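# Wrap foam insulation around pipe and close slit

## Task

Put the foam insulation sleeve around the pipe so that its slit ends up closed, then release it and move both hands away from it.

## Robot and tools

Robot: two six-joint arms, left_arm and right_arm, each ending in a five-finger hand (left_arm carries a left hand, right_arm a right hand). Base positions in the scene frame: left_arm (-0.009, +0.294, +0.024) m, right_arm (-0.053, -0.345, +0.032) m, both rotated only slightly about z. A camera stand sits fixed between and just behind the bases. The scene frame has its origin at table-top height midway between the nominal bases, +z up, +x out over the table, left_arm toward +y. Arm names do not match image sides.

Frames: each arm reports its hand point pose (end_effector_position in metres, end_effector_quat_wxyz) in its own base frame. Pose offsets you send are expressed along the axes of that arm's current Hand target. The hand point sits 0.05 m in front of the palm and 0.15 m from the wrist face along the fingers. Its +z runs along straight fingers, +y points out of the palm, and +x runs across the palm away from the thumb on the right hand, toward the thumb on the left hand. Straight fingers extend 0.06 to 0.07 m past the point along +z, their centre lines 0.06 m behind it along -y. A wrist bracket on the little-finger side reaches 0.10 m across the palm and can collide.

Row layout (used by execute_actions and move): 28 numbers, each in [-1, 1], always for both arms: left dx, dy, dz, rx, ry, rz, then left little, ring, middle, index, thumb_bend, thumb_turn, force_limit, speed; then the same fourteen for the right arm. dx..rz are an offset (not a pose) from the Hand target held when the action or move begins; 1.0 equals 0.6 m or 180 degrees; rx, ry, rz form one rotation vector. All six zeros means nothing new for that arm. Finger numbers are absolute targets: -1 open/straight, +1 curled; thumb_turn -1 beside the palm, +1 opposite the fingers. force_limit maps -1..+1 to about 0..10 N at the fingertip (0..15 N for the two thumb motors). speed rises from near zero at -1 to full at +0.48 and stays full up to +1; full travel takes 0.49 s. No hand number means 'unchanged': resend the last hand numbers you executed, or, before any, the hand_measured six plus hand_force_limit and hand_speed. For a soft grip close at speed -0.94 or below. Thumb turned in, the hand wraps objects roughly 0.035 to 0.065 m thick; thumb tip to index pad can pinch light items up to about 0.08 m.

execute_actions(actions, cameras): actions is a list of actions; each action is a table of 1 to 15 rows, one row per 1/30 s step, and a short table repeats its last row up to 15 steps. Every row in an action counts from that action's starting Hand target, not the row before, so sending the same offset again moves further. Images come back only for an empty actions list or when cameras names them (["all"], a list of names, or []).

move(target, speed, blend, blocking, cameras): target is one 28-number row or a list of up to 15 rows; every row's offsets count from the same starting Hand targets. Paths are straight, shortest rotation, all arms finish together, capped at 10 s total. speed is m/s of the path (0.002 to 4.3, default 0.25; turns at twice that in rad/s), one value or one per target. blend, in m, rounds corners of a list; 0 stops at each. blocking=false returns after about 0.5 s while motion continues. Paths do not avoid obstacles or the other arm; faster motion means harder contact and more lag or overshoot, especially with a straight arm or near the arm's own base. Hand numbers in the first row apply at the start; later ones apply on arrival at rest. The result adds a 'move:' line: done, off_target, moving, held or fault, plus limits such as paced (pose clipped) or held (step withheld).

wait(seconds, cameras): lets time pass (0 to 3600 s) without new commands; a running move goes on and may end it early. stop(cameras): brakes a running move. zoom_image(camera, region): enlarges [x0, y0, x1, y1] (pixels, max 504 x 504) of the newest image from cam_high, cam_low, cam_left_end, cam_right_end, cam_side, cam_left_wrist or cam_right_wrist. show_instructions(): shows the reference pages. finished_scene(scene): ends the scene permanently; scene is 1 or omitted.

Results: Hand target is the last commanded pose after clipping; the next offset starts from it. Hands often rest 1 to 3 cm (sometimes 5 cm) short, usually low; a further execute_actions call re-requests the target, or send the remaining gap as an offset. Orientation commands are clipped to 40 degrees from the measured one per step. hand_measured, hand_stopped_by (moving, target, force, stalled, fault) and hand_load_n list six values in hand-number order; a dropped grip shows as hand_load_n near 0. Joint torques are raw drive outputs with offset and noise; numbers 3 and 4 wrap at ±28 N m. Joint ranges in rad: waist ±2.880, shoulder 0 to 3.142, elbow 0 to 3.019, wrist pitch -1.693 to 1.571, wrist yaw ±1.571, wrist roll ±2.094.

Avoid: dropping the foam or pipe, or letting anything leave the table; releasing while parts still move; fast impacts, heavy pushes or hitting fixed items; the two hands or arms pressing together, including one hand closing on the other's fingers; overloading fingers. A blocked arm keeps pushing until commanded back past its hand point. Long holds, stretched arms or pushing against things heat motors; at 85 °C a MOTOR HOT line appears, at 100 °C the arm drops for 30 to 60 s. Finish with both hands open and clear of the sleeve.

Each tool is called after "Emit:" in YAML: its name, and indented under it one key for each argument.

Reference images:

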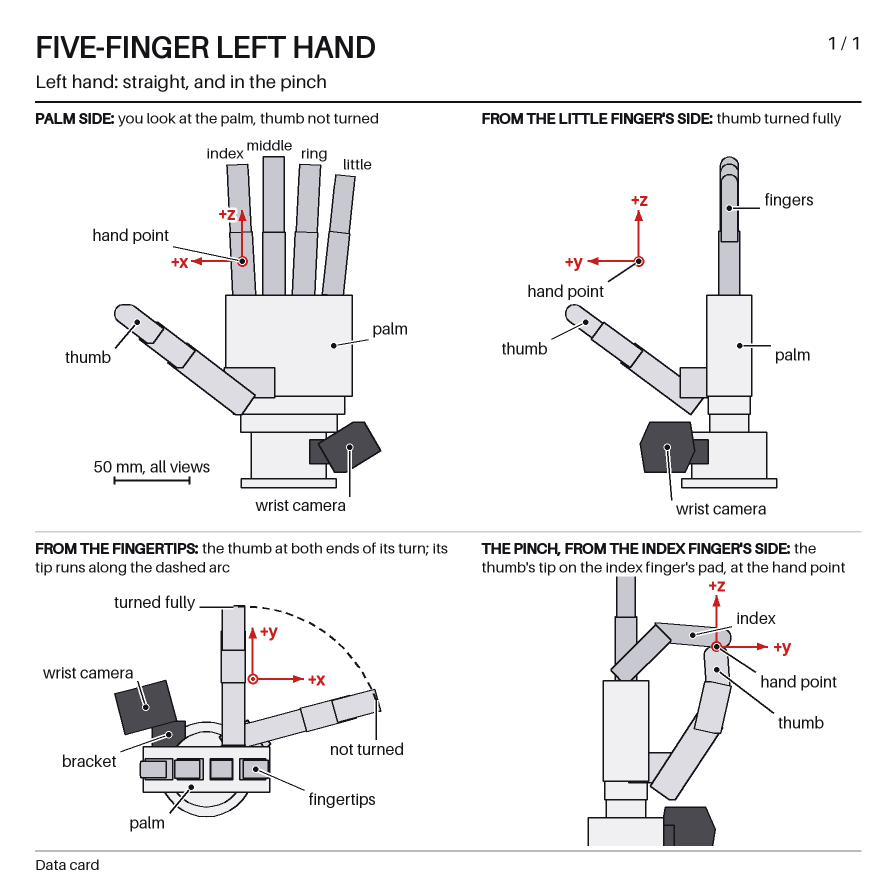

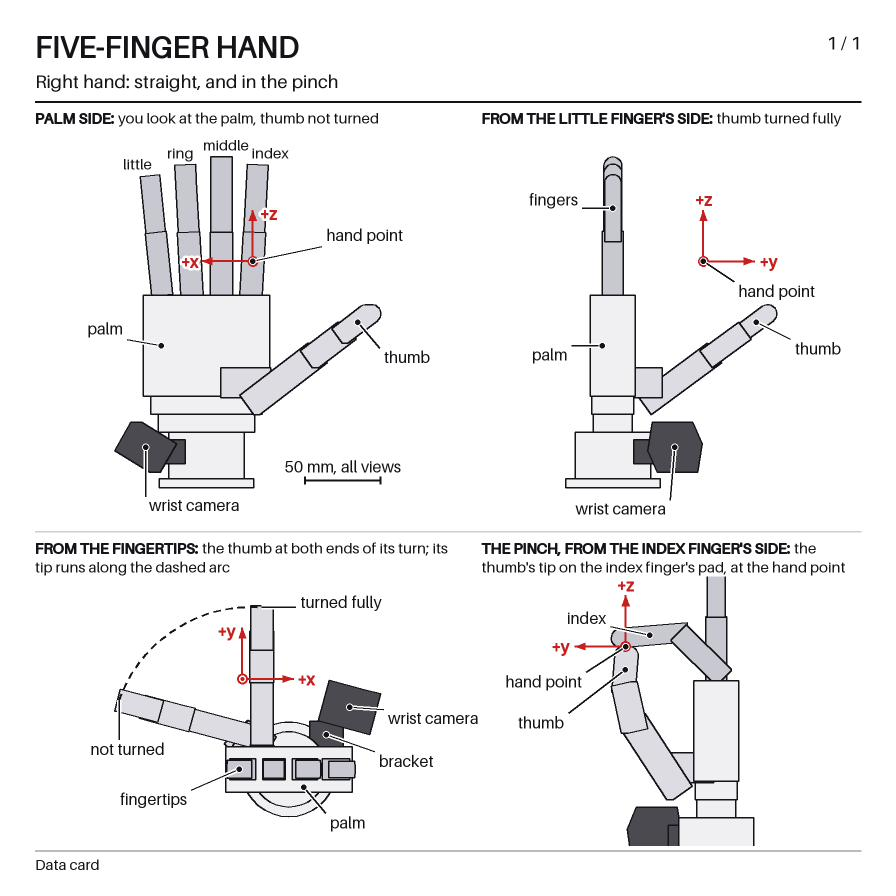

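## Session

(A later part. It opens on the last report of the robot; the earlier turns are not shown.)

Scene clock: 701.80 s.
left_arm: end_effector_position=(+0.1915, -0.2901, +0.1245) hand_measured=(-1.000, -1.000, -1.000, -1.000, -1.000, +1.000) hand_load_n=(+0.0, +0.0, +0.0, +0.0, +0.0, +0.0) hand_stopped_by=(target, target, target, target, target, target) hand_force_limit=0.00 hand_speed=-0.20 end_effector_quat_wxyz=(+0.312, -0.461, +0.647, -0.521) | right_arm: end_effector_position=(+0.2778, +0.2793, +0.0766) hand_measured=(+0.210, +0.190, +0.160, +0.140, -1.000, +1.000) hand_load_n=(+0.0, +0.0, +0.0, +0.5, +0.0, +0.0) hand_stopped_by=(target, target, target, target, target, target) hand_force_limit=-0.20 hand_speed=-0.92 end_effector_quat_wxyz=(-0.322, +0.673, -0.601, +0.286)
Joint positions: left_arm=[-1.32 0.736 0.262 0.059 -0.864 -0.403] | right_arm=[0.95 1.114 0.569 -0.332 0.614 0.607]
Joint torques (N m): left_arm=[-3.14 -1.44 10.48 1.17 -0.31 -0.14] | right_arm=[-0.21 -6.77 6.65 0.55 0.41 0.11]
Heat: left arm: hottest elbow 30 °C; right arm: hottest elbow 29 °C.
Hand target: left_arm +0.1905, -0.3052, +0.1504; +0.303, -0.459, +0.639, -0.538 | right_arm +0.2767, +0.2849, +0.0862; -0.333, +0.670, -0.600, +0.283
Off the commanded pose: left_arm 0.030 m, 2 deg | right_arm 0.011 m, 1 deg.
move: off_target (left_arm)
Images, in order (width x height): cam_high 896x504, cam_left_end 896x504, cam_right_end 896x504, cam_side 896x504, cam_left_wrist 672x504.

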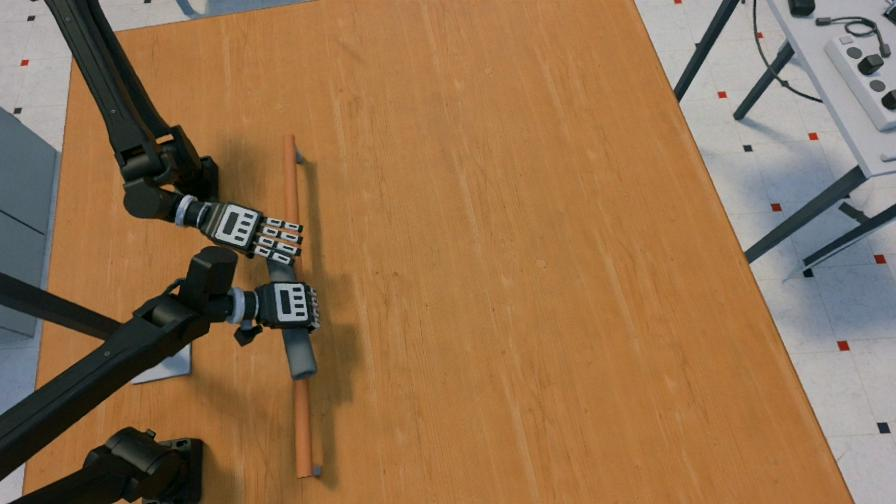

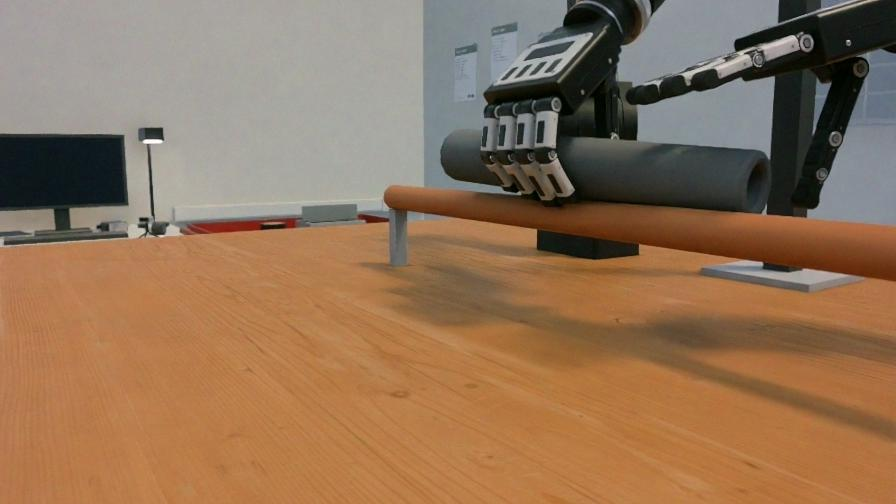

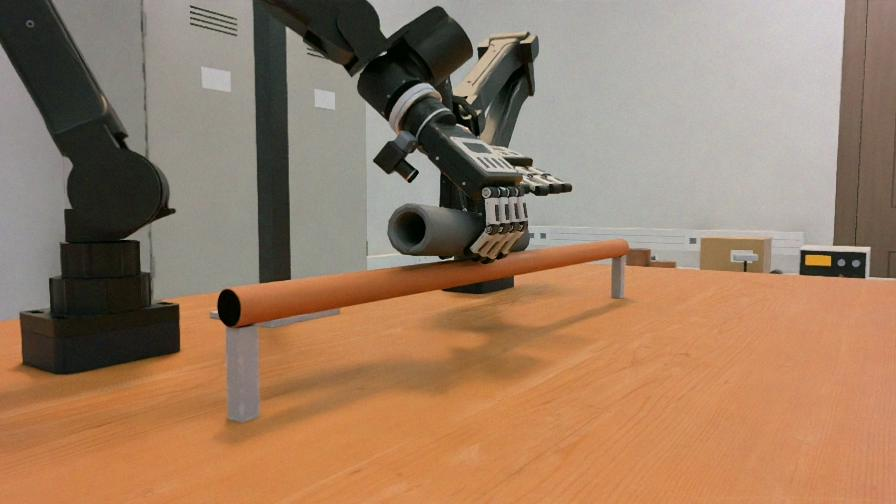

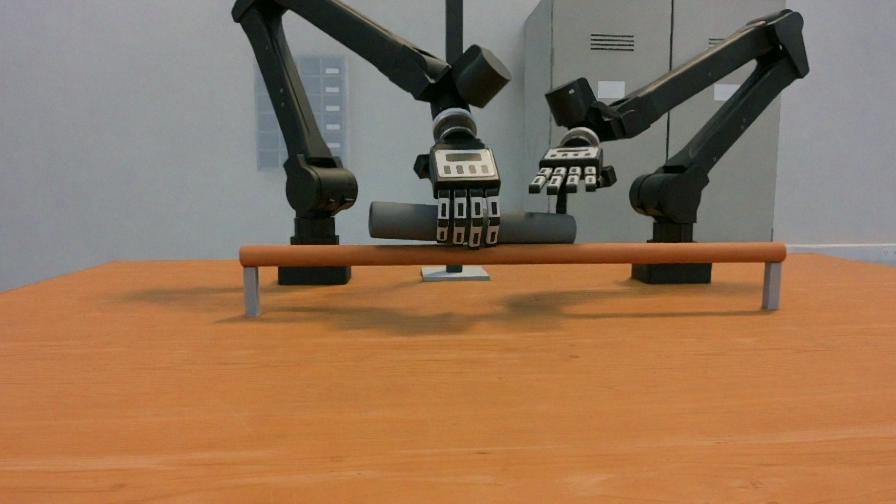

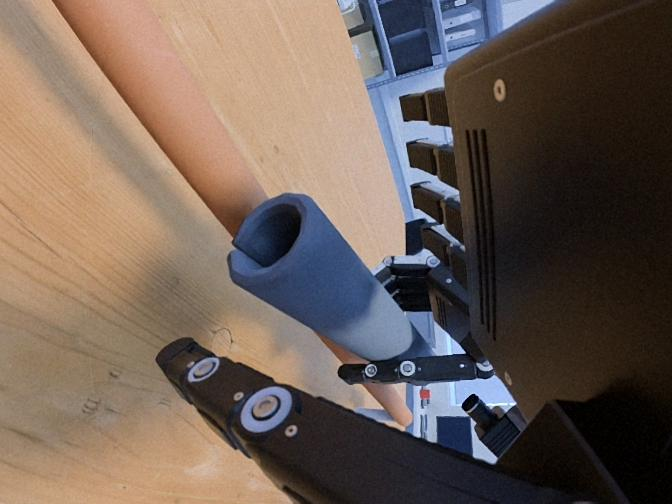

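Emit:
move:
  target: [0,0,0,0,0,0,-1,-1,-1,-1,-1,1,0,-0.2,0,0,0,0,0,0,0.29,0.27,0.245,0.22,-1,1,-0.2,-0.92]
  cameras: ["cam_high","cam_side","cam_left_end","cam_right_end","cam_left_wrist"]

Scene clock: 703.40 s.
left_arm: end_effector_position=(+0.1915, -0.2901, +0.1245) hand_measured=(-1.000, -1.000, -1.000, -1.000, -1.000, +1.000) hand_load_n=(+0.0, +0.0, -0.5, +0.0, +0.0, +0.0) hand_stopped_by=(target, target, target, target, target, target) hand_force_limit=0.00 hand_speed=-0.20 end_effector_quat_wxyz=(+0.312, -0.461, +0.647, -0.521) | right_arm: end_effector_position=(+0.2778, +0.2793, +0.0766) hand_measured=(+0.290, +0.270, +0.244, +0.220, -1.000, +1.000) hand_load_n=(+0.0, +0.0, +0.0, +0.0, +0.0, +0.5) hand_stopped_by=(target, target, target, target, target, target) hand_force_limit=-0.20 hand_speed=-0.92 end_effector_quat_wxyz=(-0.322, +0.673, -0.601, +0.286)
Joint positions: left_arm=[-1.32 0.736 0.262 0.059 -0.864 -0.403] | right_arm=[0.95 1.114 0.569 -0.332 0.614 0.607]
Joint torques (N m): left_arm=[-2.55 -1.38 10.44 1.05 -0.32 -0.14] | right_arm=[-0.32 -7.24 6.67 0.7 0.37 0.1]
Heat: left arm: hottest elbow 30 °C; right arm: hottest elbow 29 °C.
Hand target: left_arm +0.1905, -0.3053, +0.1505; +0.303, -0.459, +0.639, -0.538 | right_arm +0.2767, +0.2849, +0.0862; -0.333, +0.670, -0.600, +0.283
Off the commanded pose: left_arm 0.030 m, 2 deg | right_arm 0.011 m, 1 deg.
move: done
Images, in order (width x height): cam_high 896x504, cam_left_end 896x504, cam_right_end 896x504, cam_side 896x504, cam_left_wrist 672x504.

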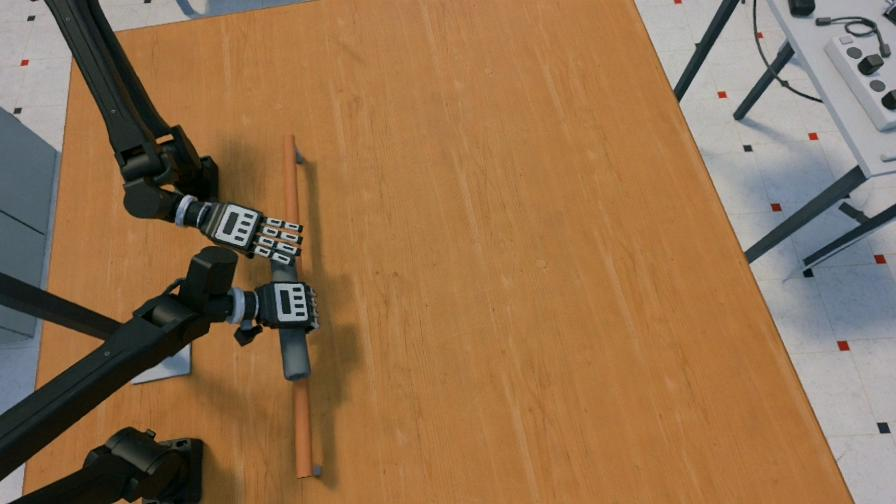

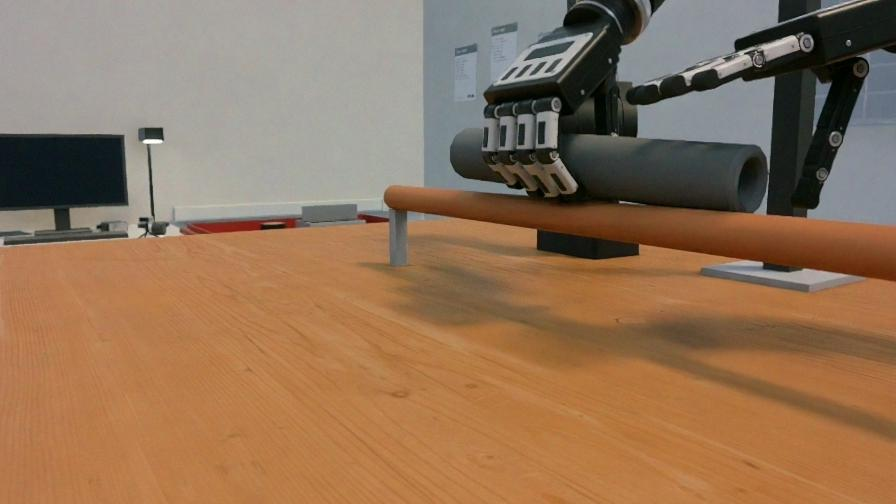

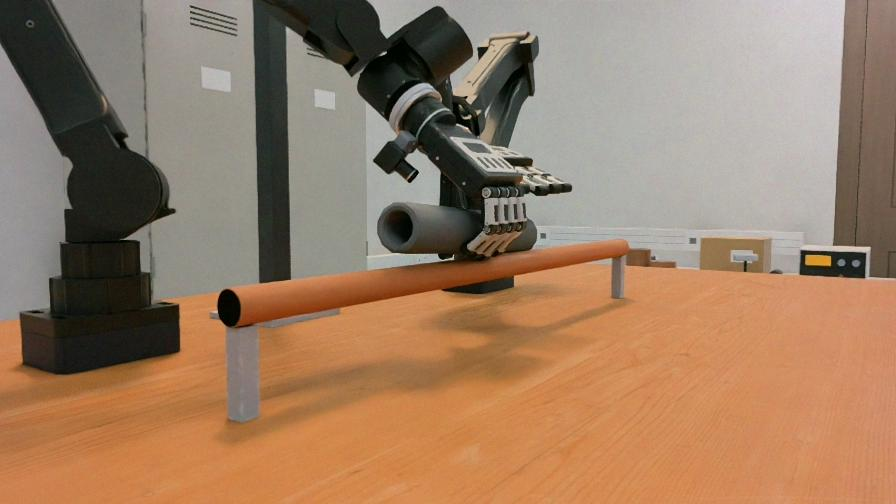

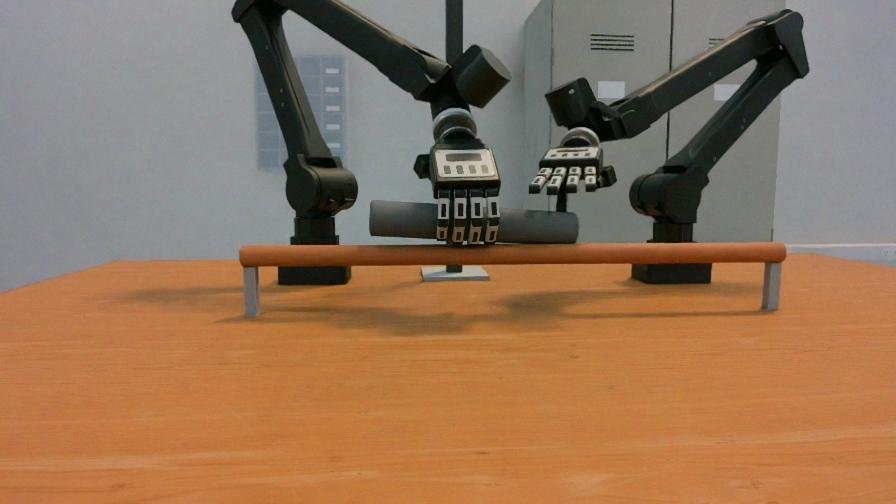

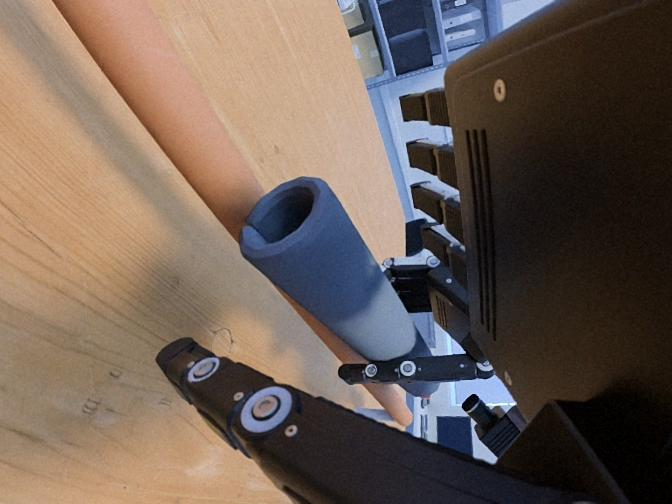

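Emit:
zoom_image:
  camera: "cam_high"
  region: [230, 220, 350, 420]

Emit:
zoom_image:
  camera: "cam_right_end"
  region: [360, 160, 560, 280]

Emit:
zoom_image:
  camera: "cam_side"
  region: [350, 140, 650, 290]

Emit:
zoom_image:
  camera: "cam_left_wrist"
  region: [180, 140, 460, 420]

Scaled by 2.520.

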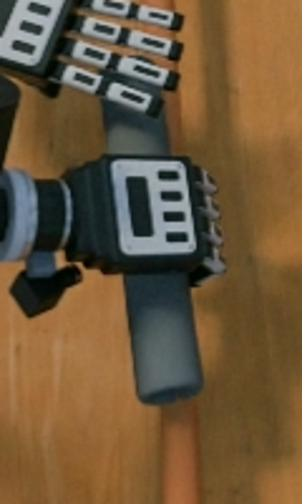

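Scaled by 2.520.

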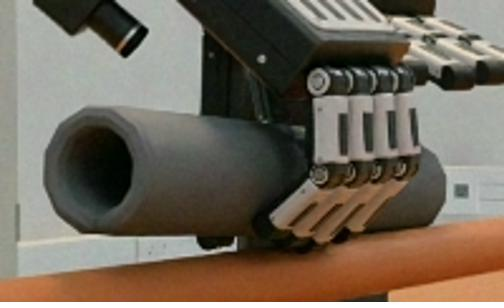

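Scaled by 1.680.

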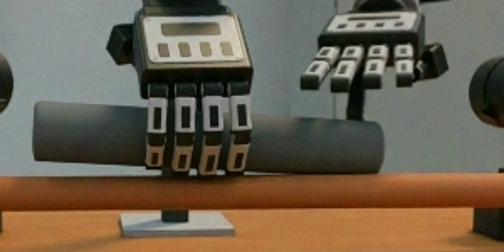

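Scaled by 1.800 from the camera's image (finer frame: 960x720).

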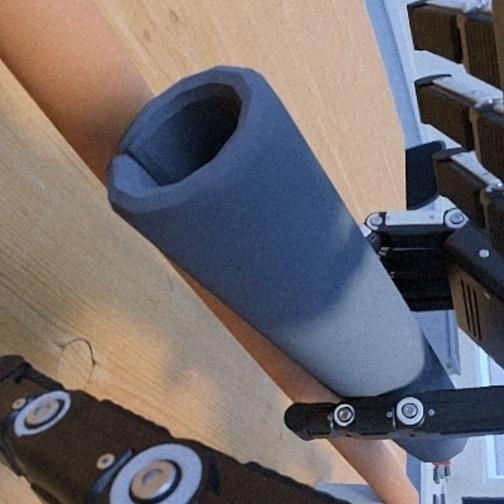

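Emit:
move:
  target: [0,0,0,0,0,0,-1,-1,-1,-1,-1,1,0,-0.2,0,0,0,0,0,0,0.34,0.32,0.295,0.27,-1,1,-0.2,-0.92]
  cameras: ["cam_high","cam_side","cam_right_end","cam_left_wrist"]

Emit:
zoom_image:
  camera: "cam_high"
  region: [230, 220, 350, 420]

Emit:
zoom_image:
  camera: "cam_right_end"
  region: [360, 160, 560, 280]

Emit:
zoom_image:
  camera: "cam_side"
  region: [350, 140, 650, 290]

Emit:
zoom_image:
  camera: "cam_left_wrist"
  region: [180, 140, 460, 420]

Scene clock: 704.17 s.
left_arm: end_effector_position=(+0.1915, -0.2901, +0.1245) hand_measured=(-1.000, -1.000, -1.000, -1.000, -1.000, +1.000) hand_load_n=(+0.0, +0.0, +0.0, +0.0, +0.0, +0.0) hand_stopped_by=(target, target, target, target, target, target) hand_force_limit=0.00 hand_speed=-0.20 end_effector_quat_wxyz=(+0.312, -0.461, +0.647, -0.521) | right_arm: end_effector_position=(+0.2778, +0.2793, +0.0766) hand_measured=(+0.340, +0.320, +0.294, +0.270, -1.000, +1.000) hand_load_n=(+0.0, +0.5, +0.5, +0.5, +0.0, +0.5) hand_stopped_by=(target, target, target, target, target, target) hand_force_limit=-0.20 hand_speed=-0.92 end_effector_quat_wxyz=(-0.322, +0.673, -0.601, +0.286)
Joint positions: left_arm=[-1.32 0.736 0.262 0.059 -0.864 -0.403] | right_arm=[0.95 1.114 0.569 -0.332 0.614 0.607]
Joint torques (N m): left_arm=[-2.96 -1.61 10.45 1.02 -0.31 -0.14] | right_arm=[-0.38 -6.89 6.72 0.66 0.41 0.11]
Heat: left arm: hottest elbow 31 °C; right arm: hottest elbow 29 °C.
Hand target: left_arm +0.1905, -0.3053, +0.1505; +0.303, -0.459, +0.639, -0.538 | right_arm +0.2767, +0.2849, +0.0862; -0.333, +0.670, -0.600, +0.283
Off the commanded pose: left_arm 0.030 m, 2 deg | right_arm 0.011 m, 1 deg.
move: done
Images, in order (width x height): cam_high 896x504, cam_right_end 896x504, cam_side 896x504, cam_left_wrist 672x504.

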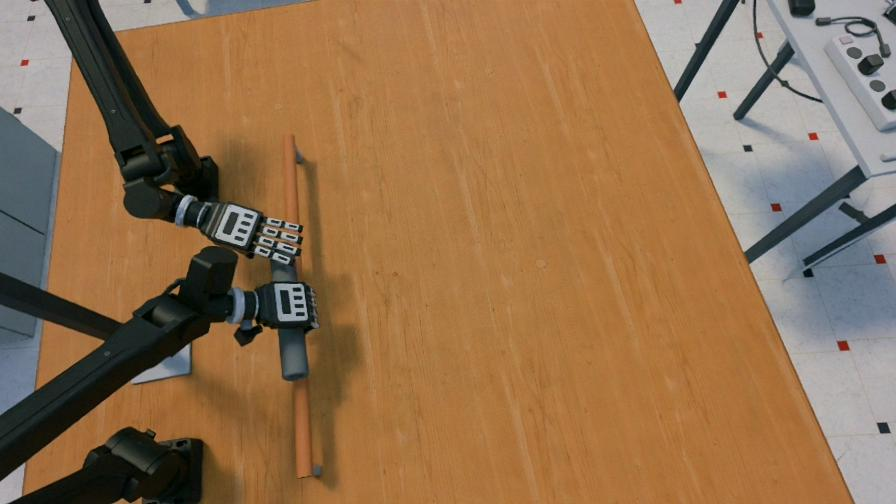

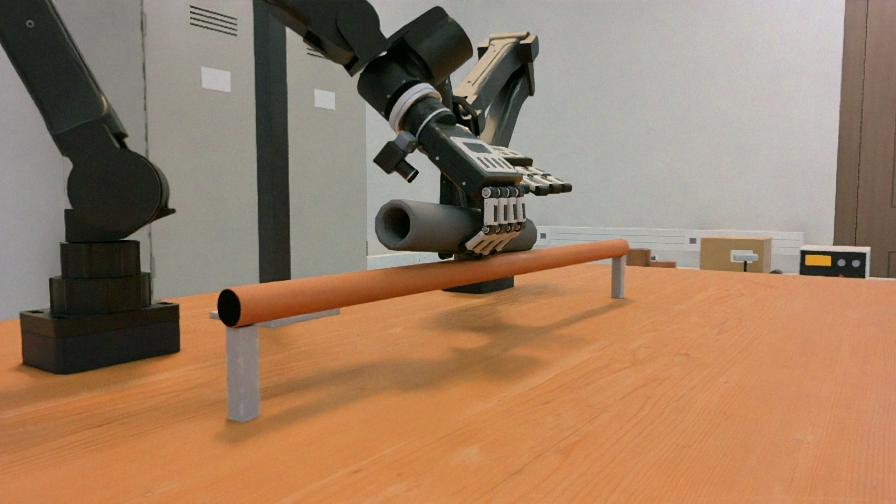

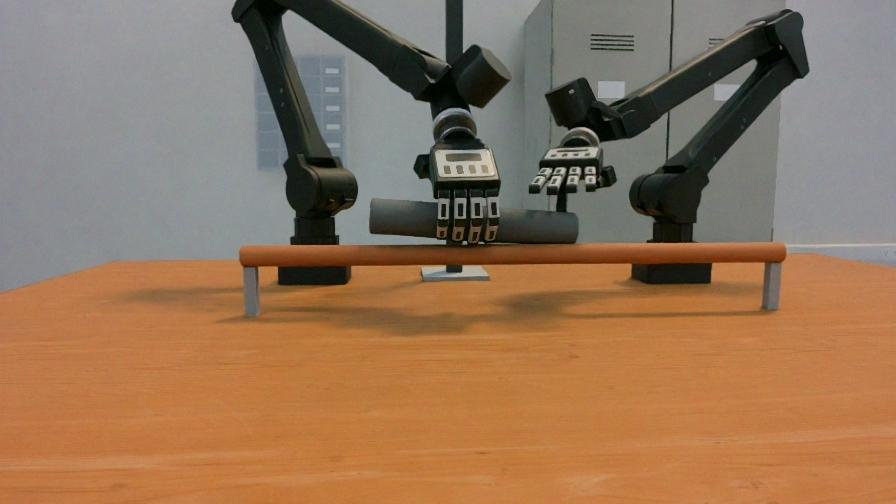

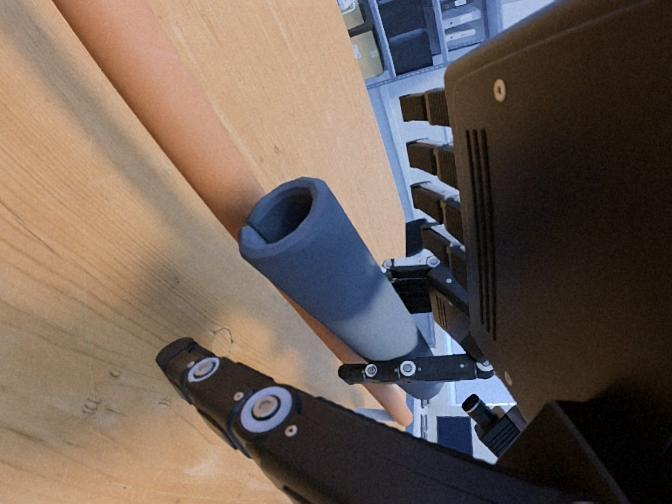

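Scaled by 2.520.

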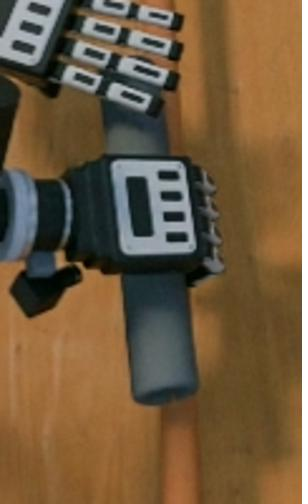

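Scaled by 2.520.

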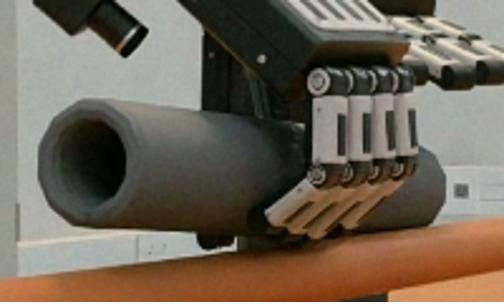

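Scaled by 1.680.

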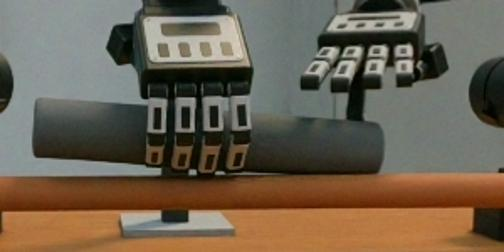

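Scaled by 1.800 from the camera's image (finer frame: 960x720).

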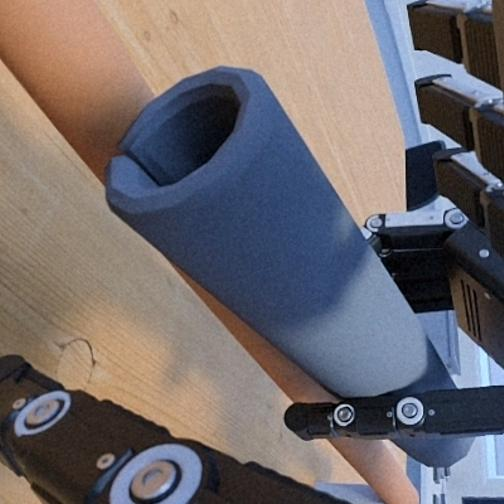

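Emit:
move:
  target:
    - [0,0,0,0,0,0,-1,-1,-1,-1,-1,1,0,-0.2,0,0,0,0,0,0,0.36,0.34,0.315,0.29,-1,1,-0.2,-0.92]
    - [0,0,0,0,0,0,-1,-1,-1,-1,-1,1,0,-0.2,-0.001,-0.0393,-0.0309,0,0,0,0.36,0.34,0.315,0.29,-1,1,-0.2,-0.92]
  speed: 0.04
  cameras: ["cam_high","cam_side","cam_right_end","cam_left_end","cam_left_wrist"]

Emit:
zoom_image:
  camera: "cam_high"
  region: [230, 220, 350, 420]

Emit:
zoom_image:
  camera: "cam_right_end"
  region: [360, 160, 560, 280]

Emit:
zoom_image:
  camera: "cam_side"
  region: [350, 140, 650, 290]

Emit:
zoom_image:
  camera: "cam_left_wrist"
  region: [180, 140, 460, 420]

Scene clock: 706.70 s.
left_arm: end_effector_position=(+0.1915, -0.2901, +0.1245) hand_measured=(-1.000, -1.000, -1.000, -1.000, -1.000, +1.000) hand_load_n=(+0.0, +0.0, -0.5, +0.0, +0.0, +0.0) hand_stopped_by=(target, target, target, target, target, target) hand_force_limit=0.00 hand_speed=-0.20 end_effector_quat_wxyz=(+0.312, -0.461, +0.647, -0.521) | right_arm: end_effector_position=(+0.2702, +0.2686, +0.0909) hand_measured=(+0.360, +0.340, +0.314, +0.290, -1.000, +1.000) hand_load_n=(+0.0, +0.5, +0.5, +0.5, +0.0, +0.5) hand_stopped_by=(target, target, target, target, target, target) hand_force_limit=-0.20 hand_speed=-0.92 end_effector_quat_wxyz=(-0.309, +0.680, -0.600, +0.288)
Joint positions: left_arm=[-1.32 0.736 0.262 0.059 -0.864 -0.403] | right_arm=[0.95 1.059 0.589 -0.437 0.614 0.607]
Joint torques (N m): left_arm=[-2.84 -1.49 10.48 1.11 -0.31 -0.14] | right_arm=[-0.5 -6.07 9.33 0.27 0.41 0.09]
Heat: left arm: hottest elbow 31 °C; right arm: hottest elbow 29 °C.
Hand target: left_arm +0.1905, -0.3053, +0.1505; +0.303, -0.459, +0.639, -0.538 | right_arm +0.2767, +0.2849, +0.1163; -0.333, +0.670, -0.600, +0.283
Off the commanded pose: left_arm 0.030 m, 2 deg | right_arm 0.031 m, 3 deg.
move: off_target (right_arm)
Images, in order (width x height): cam_high 896x504, cam_left_end 896x504, cam_right_end 896x504, cam_side 896x504, cam_left_wrist 672x504.

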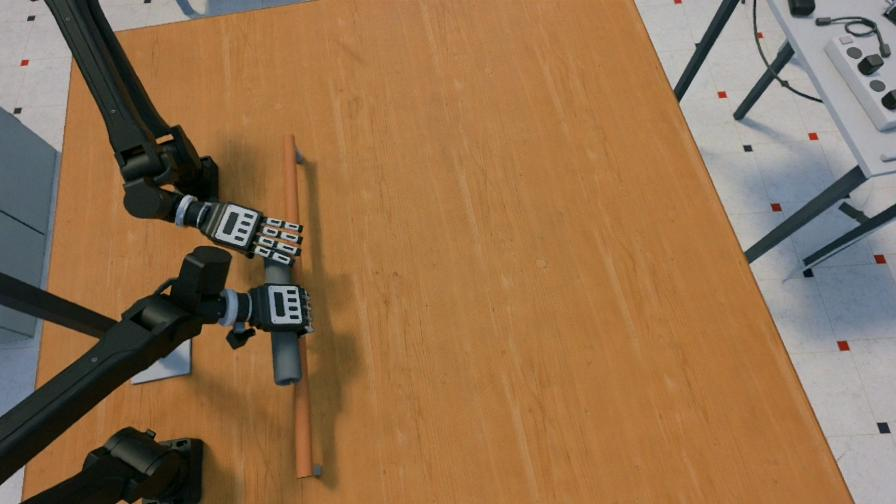

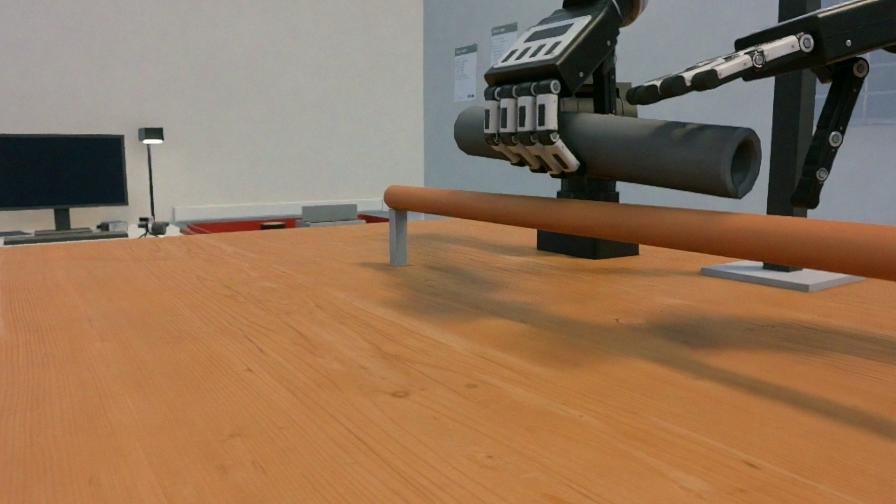

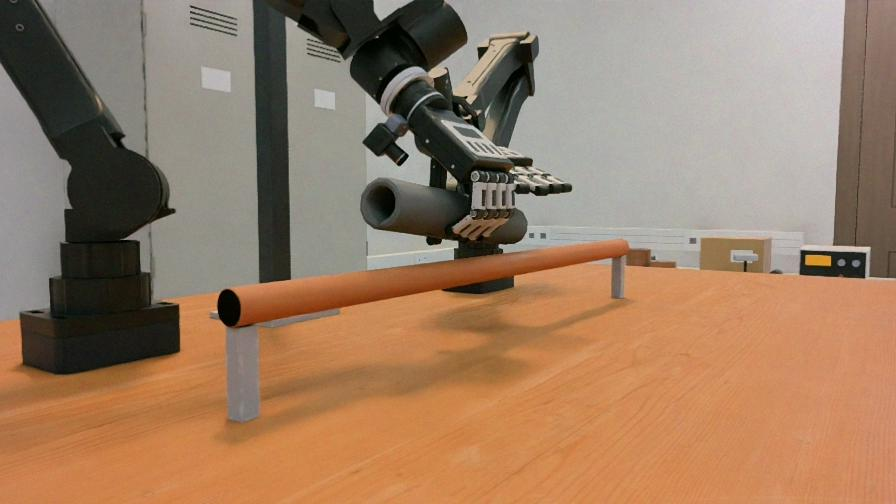

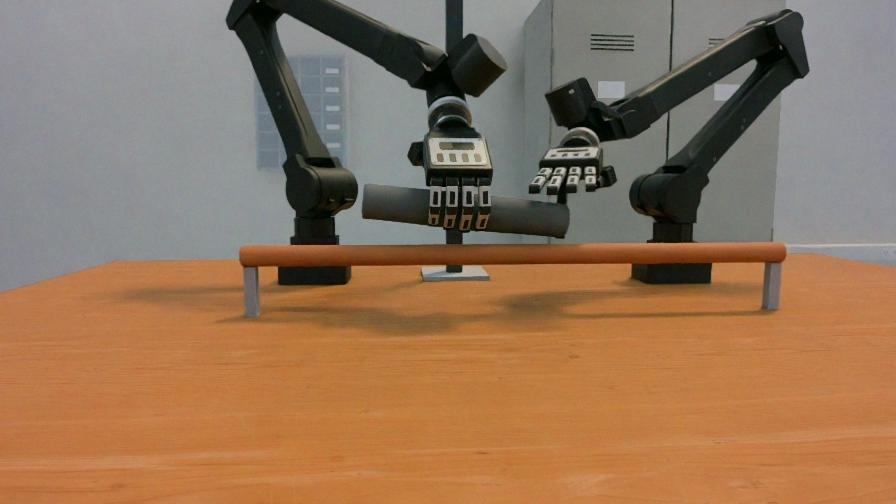

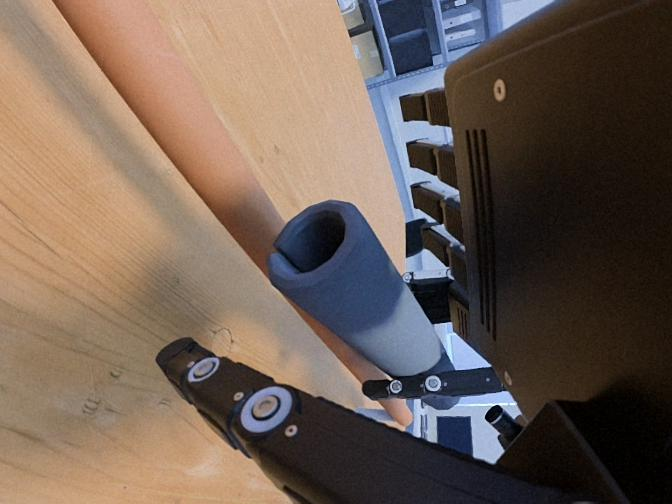

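Scaled by 2.520.

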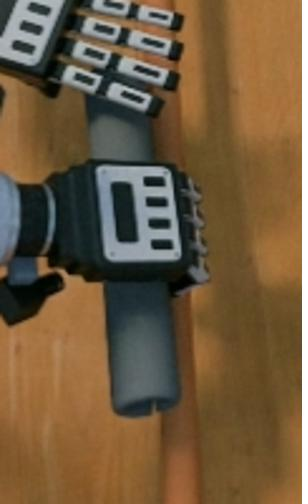

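Scaled by 2.520.

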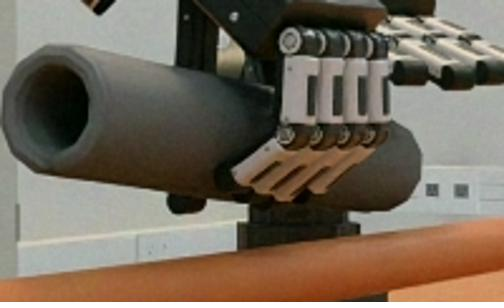

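Scaled by 1.680.

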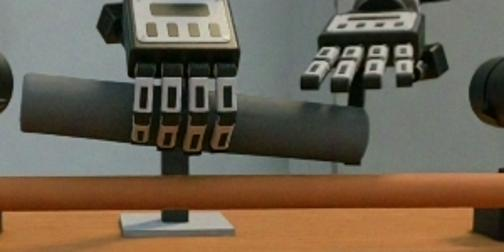

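Scaled by 1.800 from the camera's image (finer frame: 960x720).

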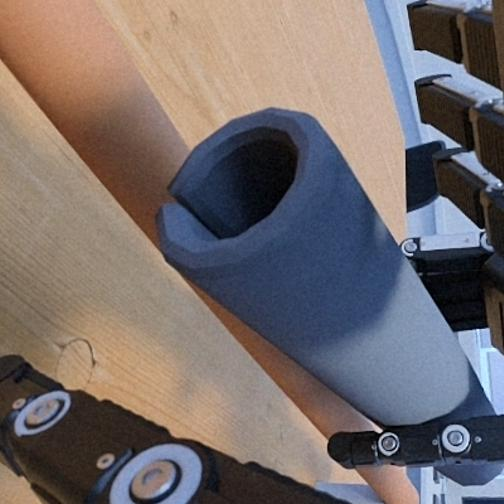

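Emit:
move:
  target: [0,0,0,0,0,0,-1,-1,-1,-1,-1,1,0,-0.2,0.003,-0.0154,0.0195,0.0033,-0.0171,0.0216,0.36,0.34,0.315,0.29,-1,1,-0.2,-0.92]
  speed: 0.05
  cameras: ["cam_high","cam_side","cam_right_end","cam_left_end","cam_left_wrist"]

Emit:
zoom_image:
  camera: "cam_high"
  region: [230, 220, 350, 420]

Emit:
zoom_image:
  camera: "cam_side"
  region: [350, 140, 650, 290]

Emit:
zoom_image:
  camera: "cam_left_wrist"
  region: [180, 140, 460, 420]

Scene clock: 708.53 s.
left_arm: end_effector_position=(+0.1915, -0.2901, +0.1245) hand_measured=(-1.000, -1.000, -1.000, -1.000, -1.000, +1.000) hand_load_n=(+0.0, +0.0, +0.0, +0.0, +0.0, +0.0) hand_stopped_by=(target, target, target, target, target, target) hand_force_limit=0.00 hand_speed=-0.20 end_effector_quat_wxyz=(+0.312, -0.461, +0.647, -0.521) | right_arm: end_effector_position=(+0.2821, +0.2811, +0.1014) hand_measured=(+0.360, +0.340, +0.314, +0.290, -1.000, +1.000) hand_load_n=(+0.0, +0.5, +0.5, +0.5, +0.0, +0.5) hand_stopped_by=(target, target, target, target, target, target) hand_force_limit=-0.20 hand_speed=-0.92 end_effector_quat_wxyz=(-0.344, +0.667, -0.610, +0.256)
Joint positions: left_arm=[-1.32 0.736 0.262 0.059 -0.864 -0.403] | right_arm=[0.904 1.051 0.589 -0.362 0.532 0.602]
Joint torques (N m): left_arm=[-2.78 -1.38 10.43 1.18 -0.32 -0.15] | right_arm=[-2.55 -5.95 7.28 1.94 0.13 -0.04]
Heat: left arm: hottest elbow 31 °C; right arm: hottest elbow 29 °C.
Hand target: left_arm +0.1905, -0.3053, +0.1504; +0.303, -0.459, +0.639, -0.538 | right_arm +0.2917, +0.2849, +0.1163; -0.362, +0.655, -0.611, +0.257
Off the commanded pose: left_arm 0.030 m, 2 deg | right_arm 0.018 m, 3 deg.
move: off_target (right_arm)
Images, in order (width x height): cam_high 896x504, cam_left_end 896x504, cam_right_end 896x504, cam_side 896x504, cam_left_wrist 672x504.

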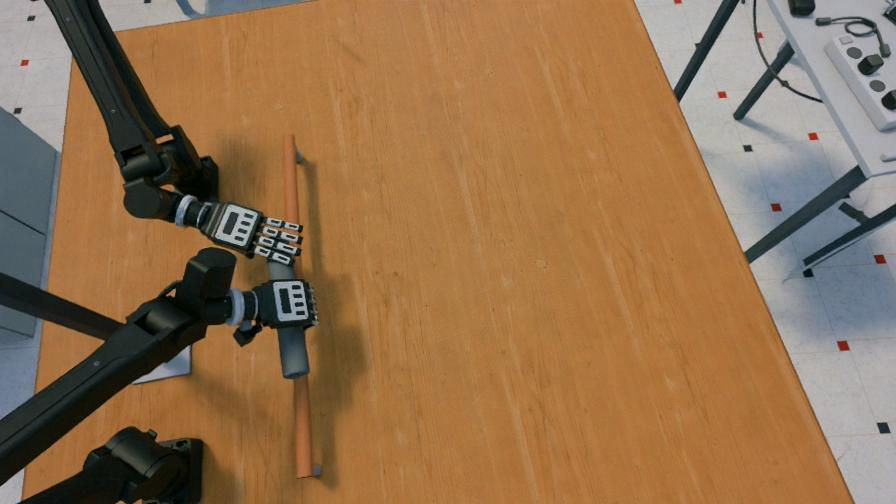

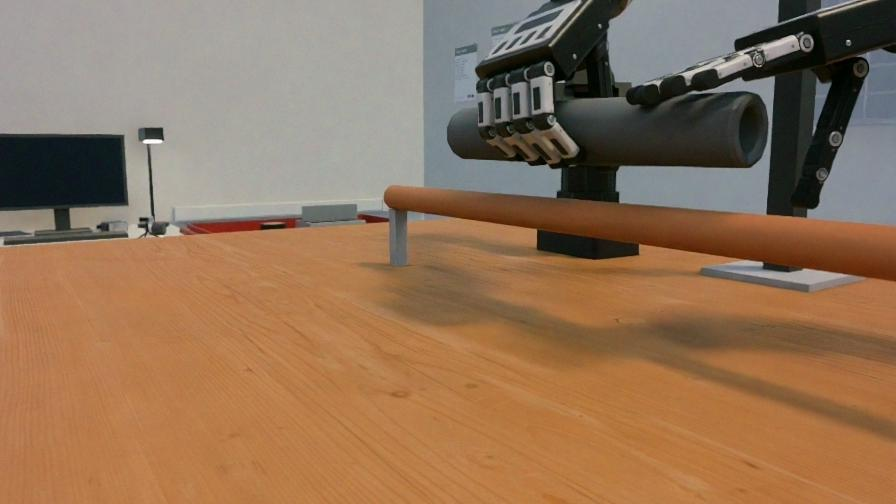

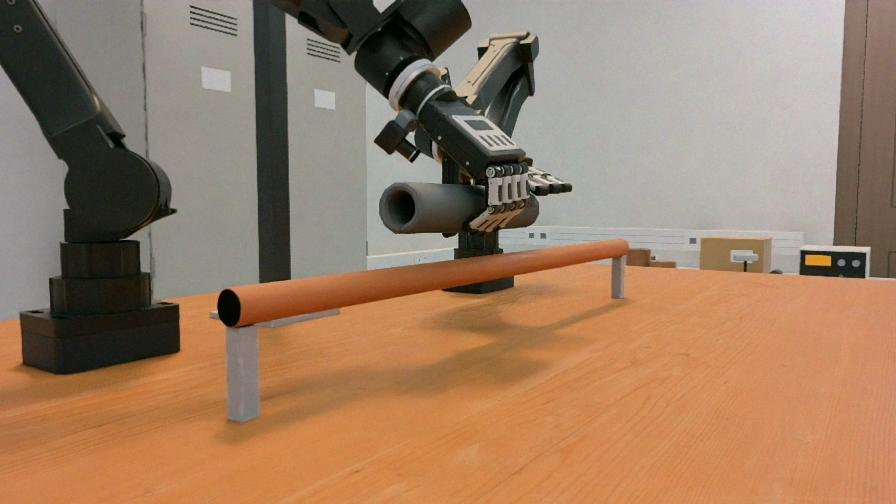

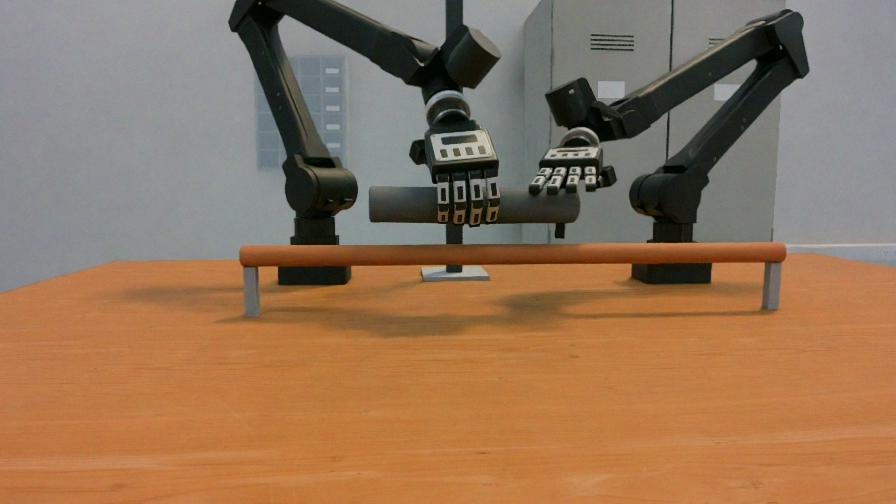

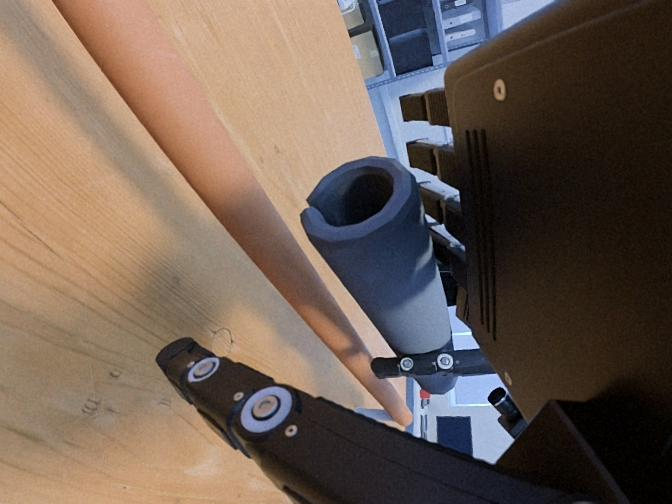

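Scaled by 2.520.

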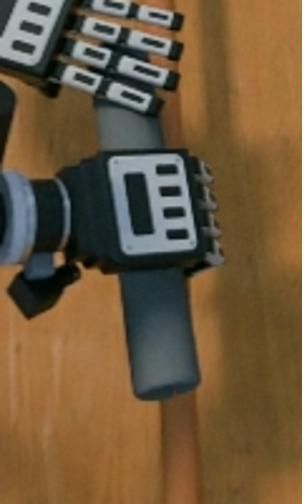

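Scaled by 1.680.

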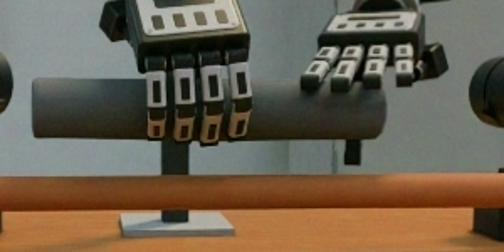

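Scaled by 1.800 from the camera's image (finer frame: 960x720).

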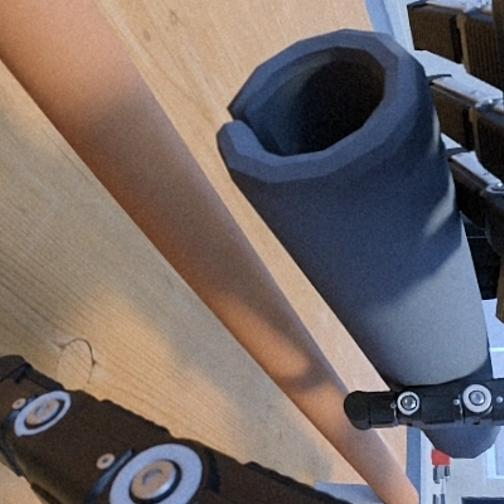

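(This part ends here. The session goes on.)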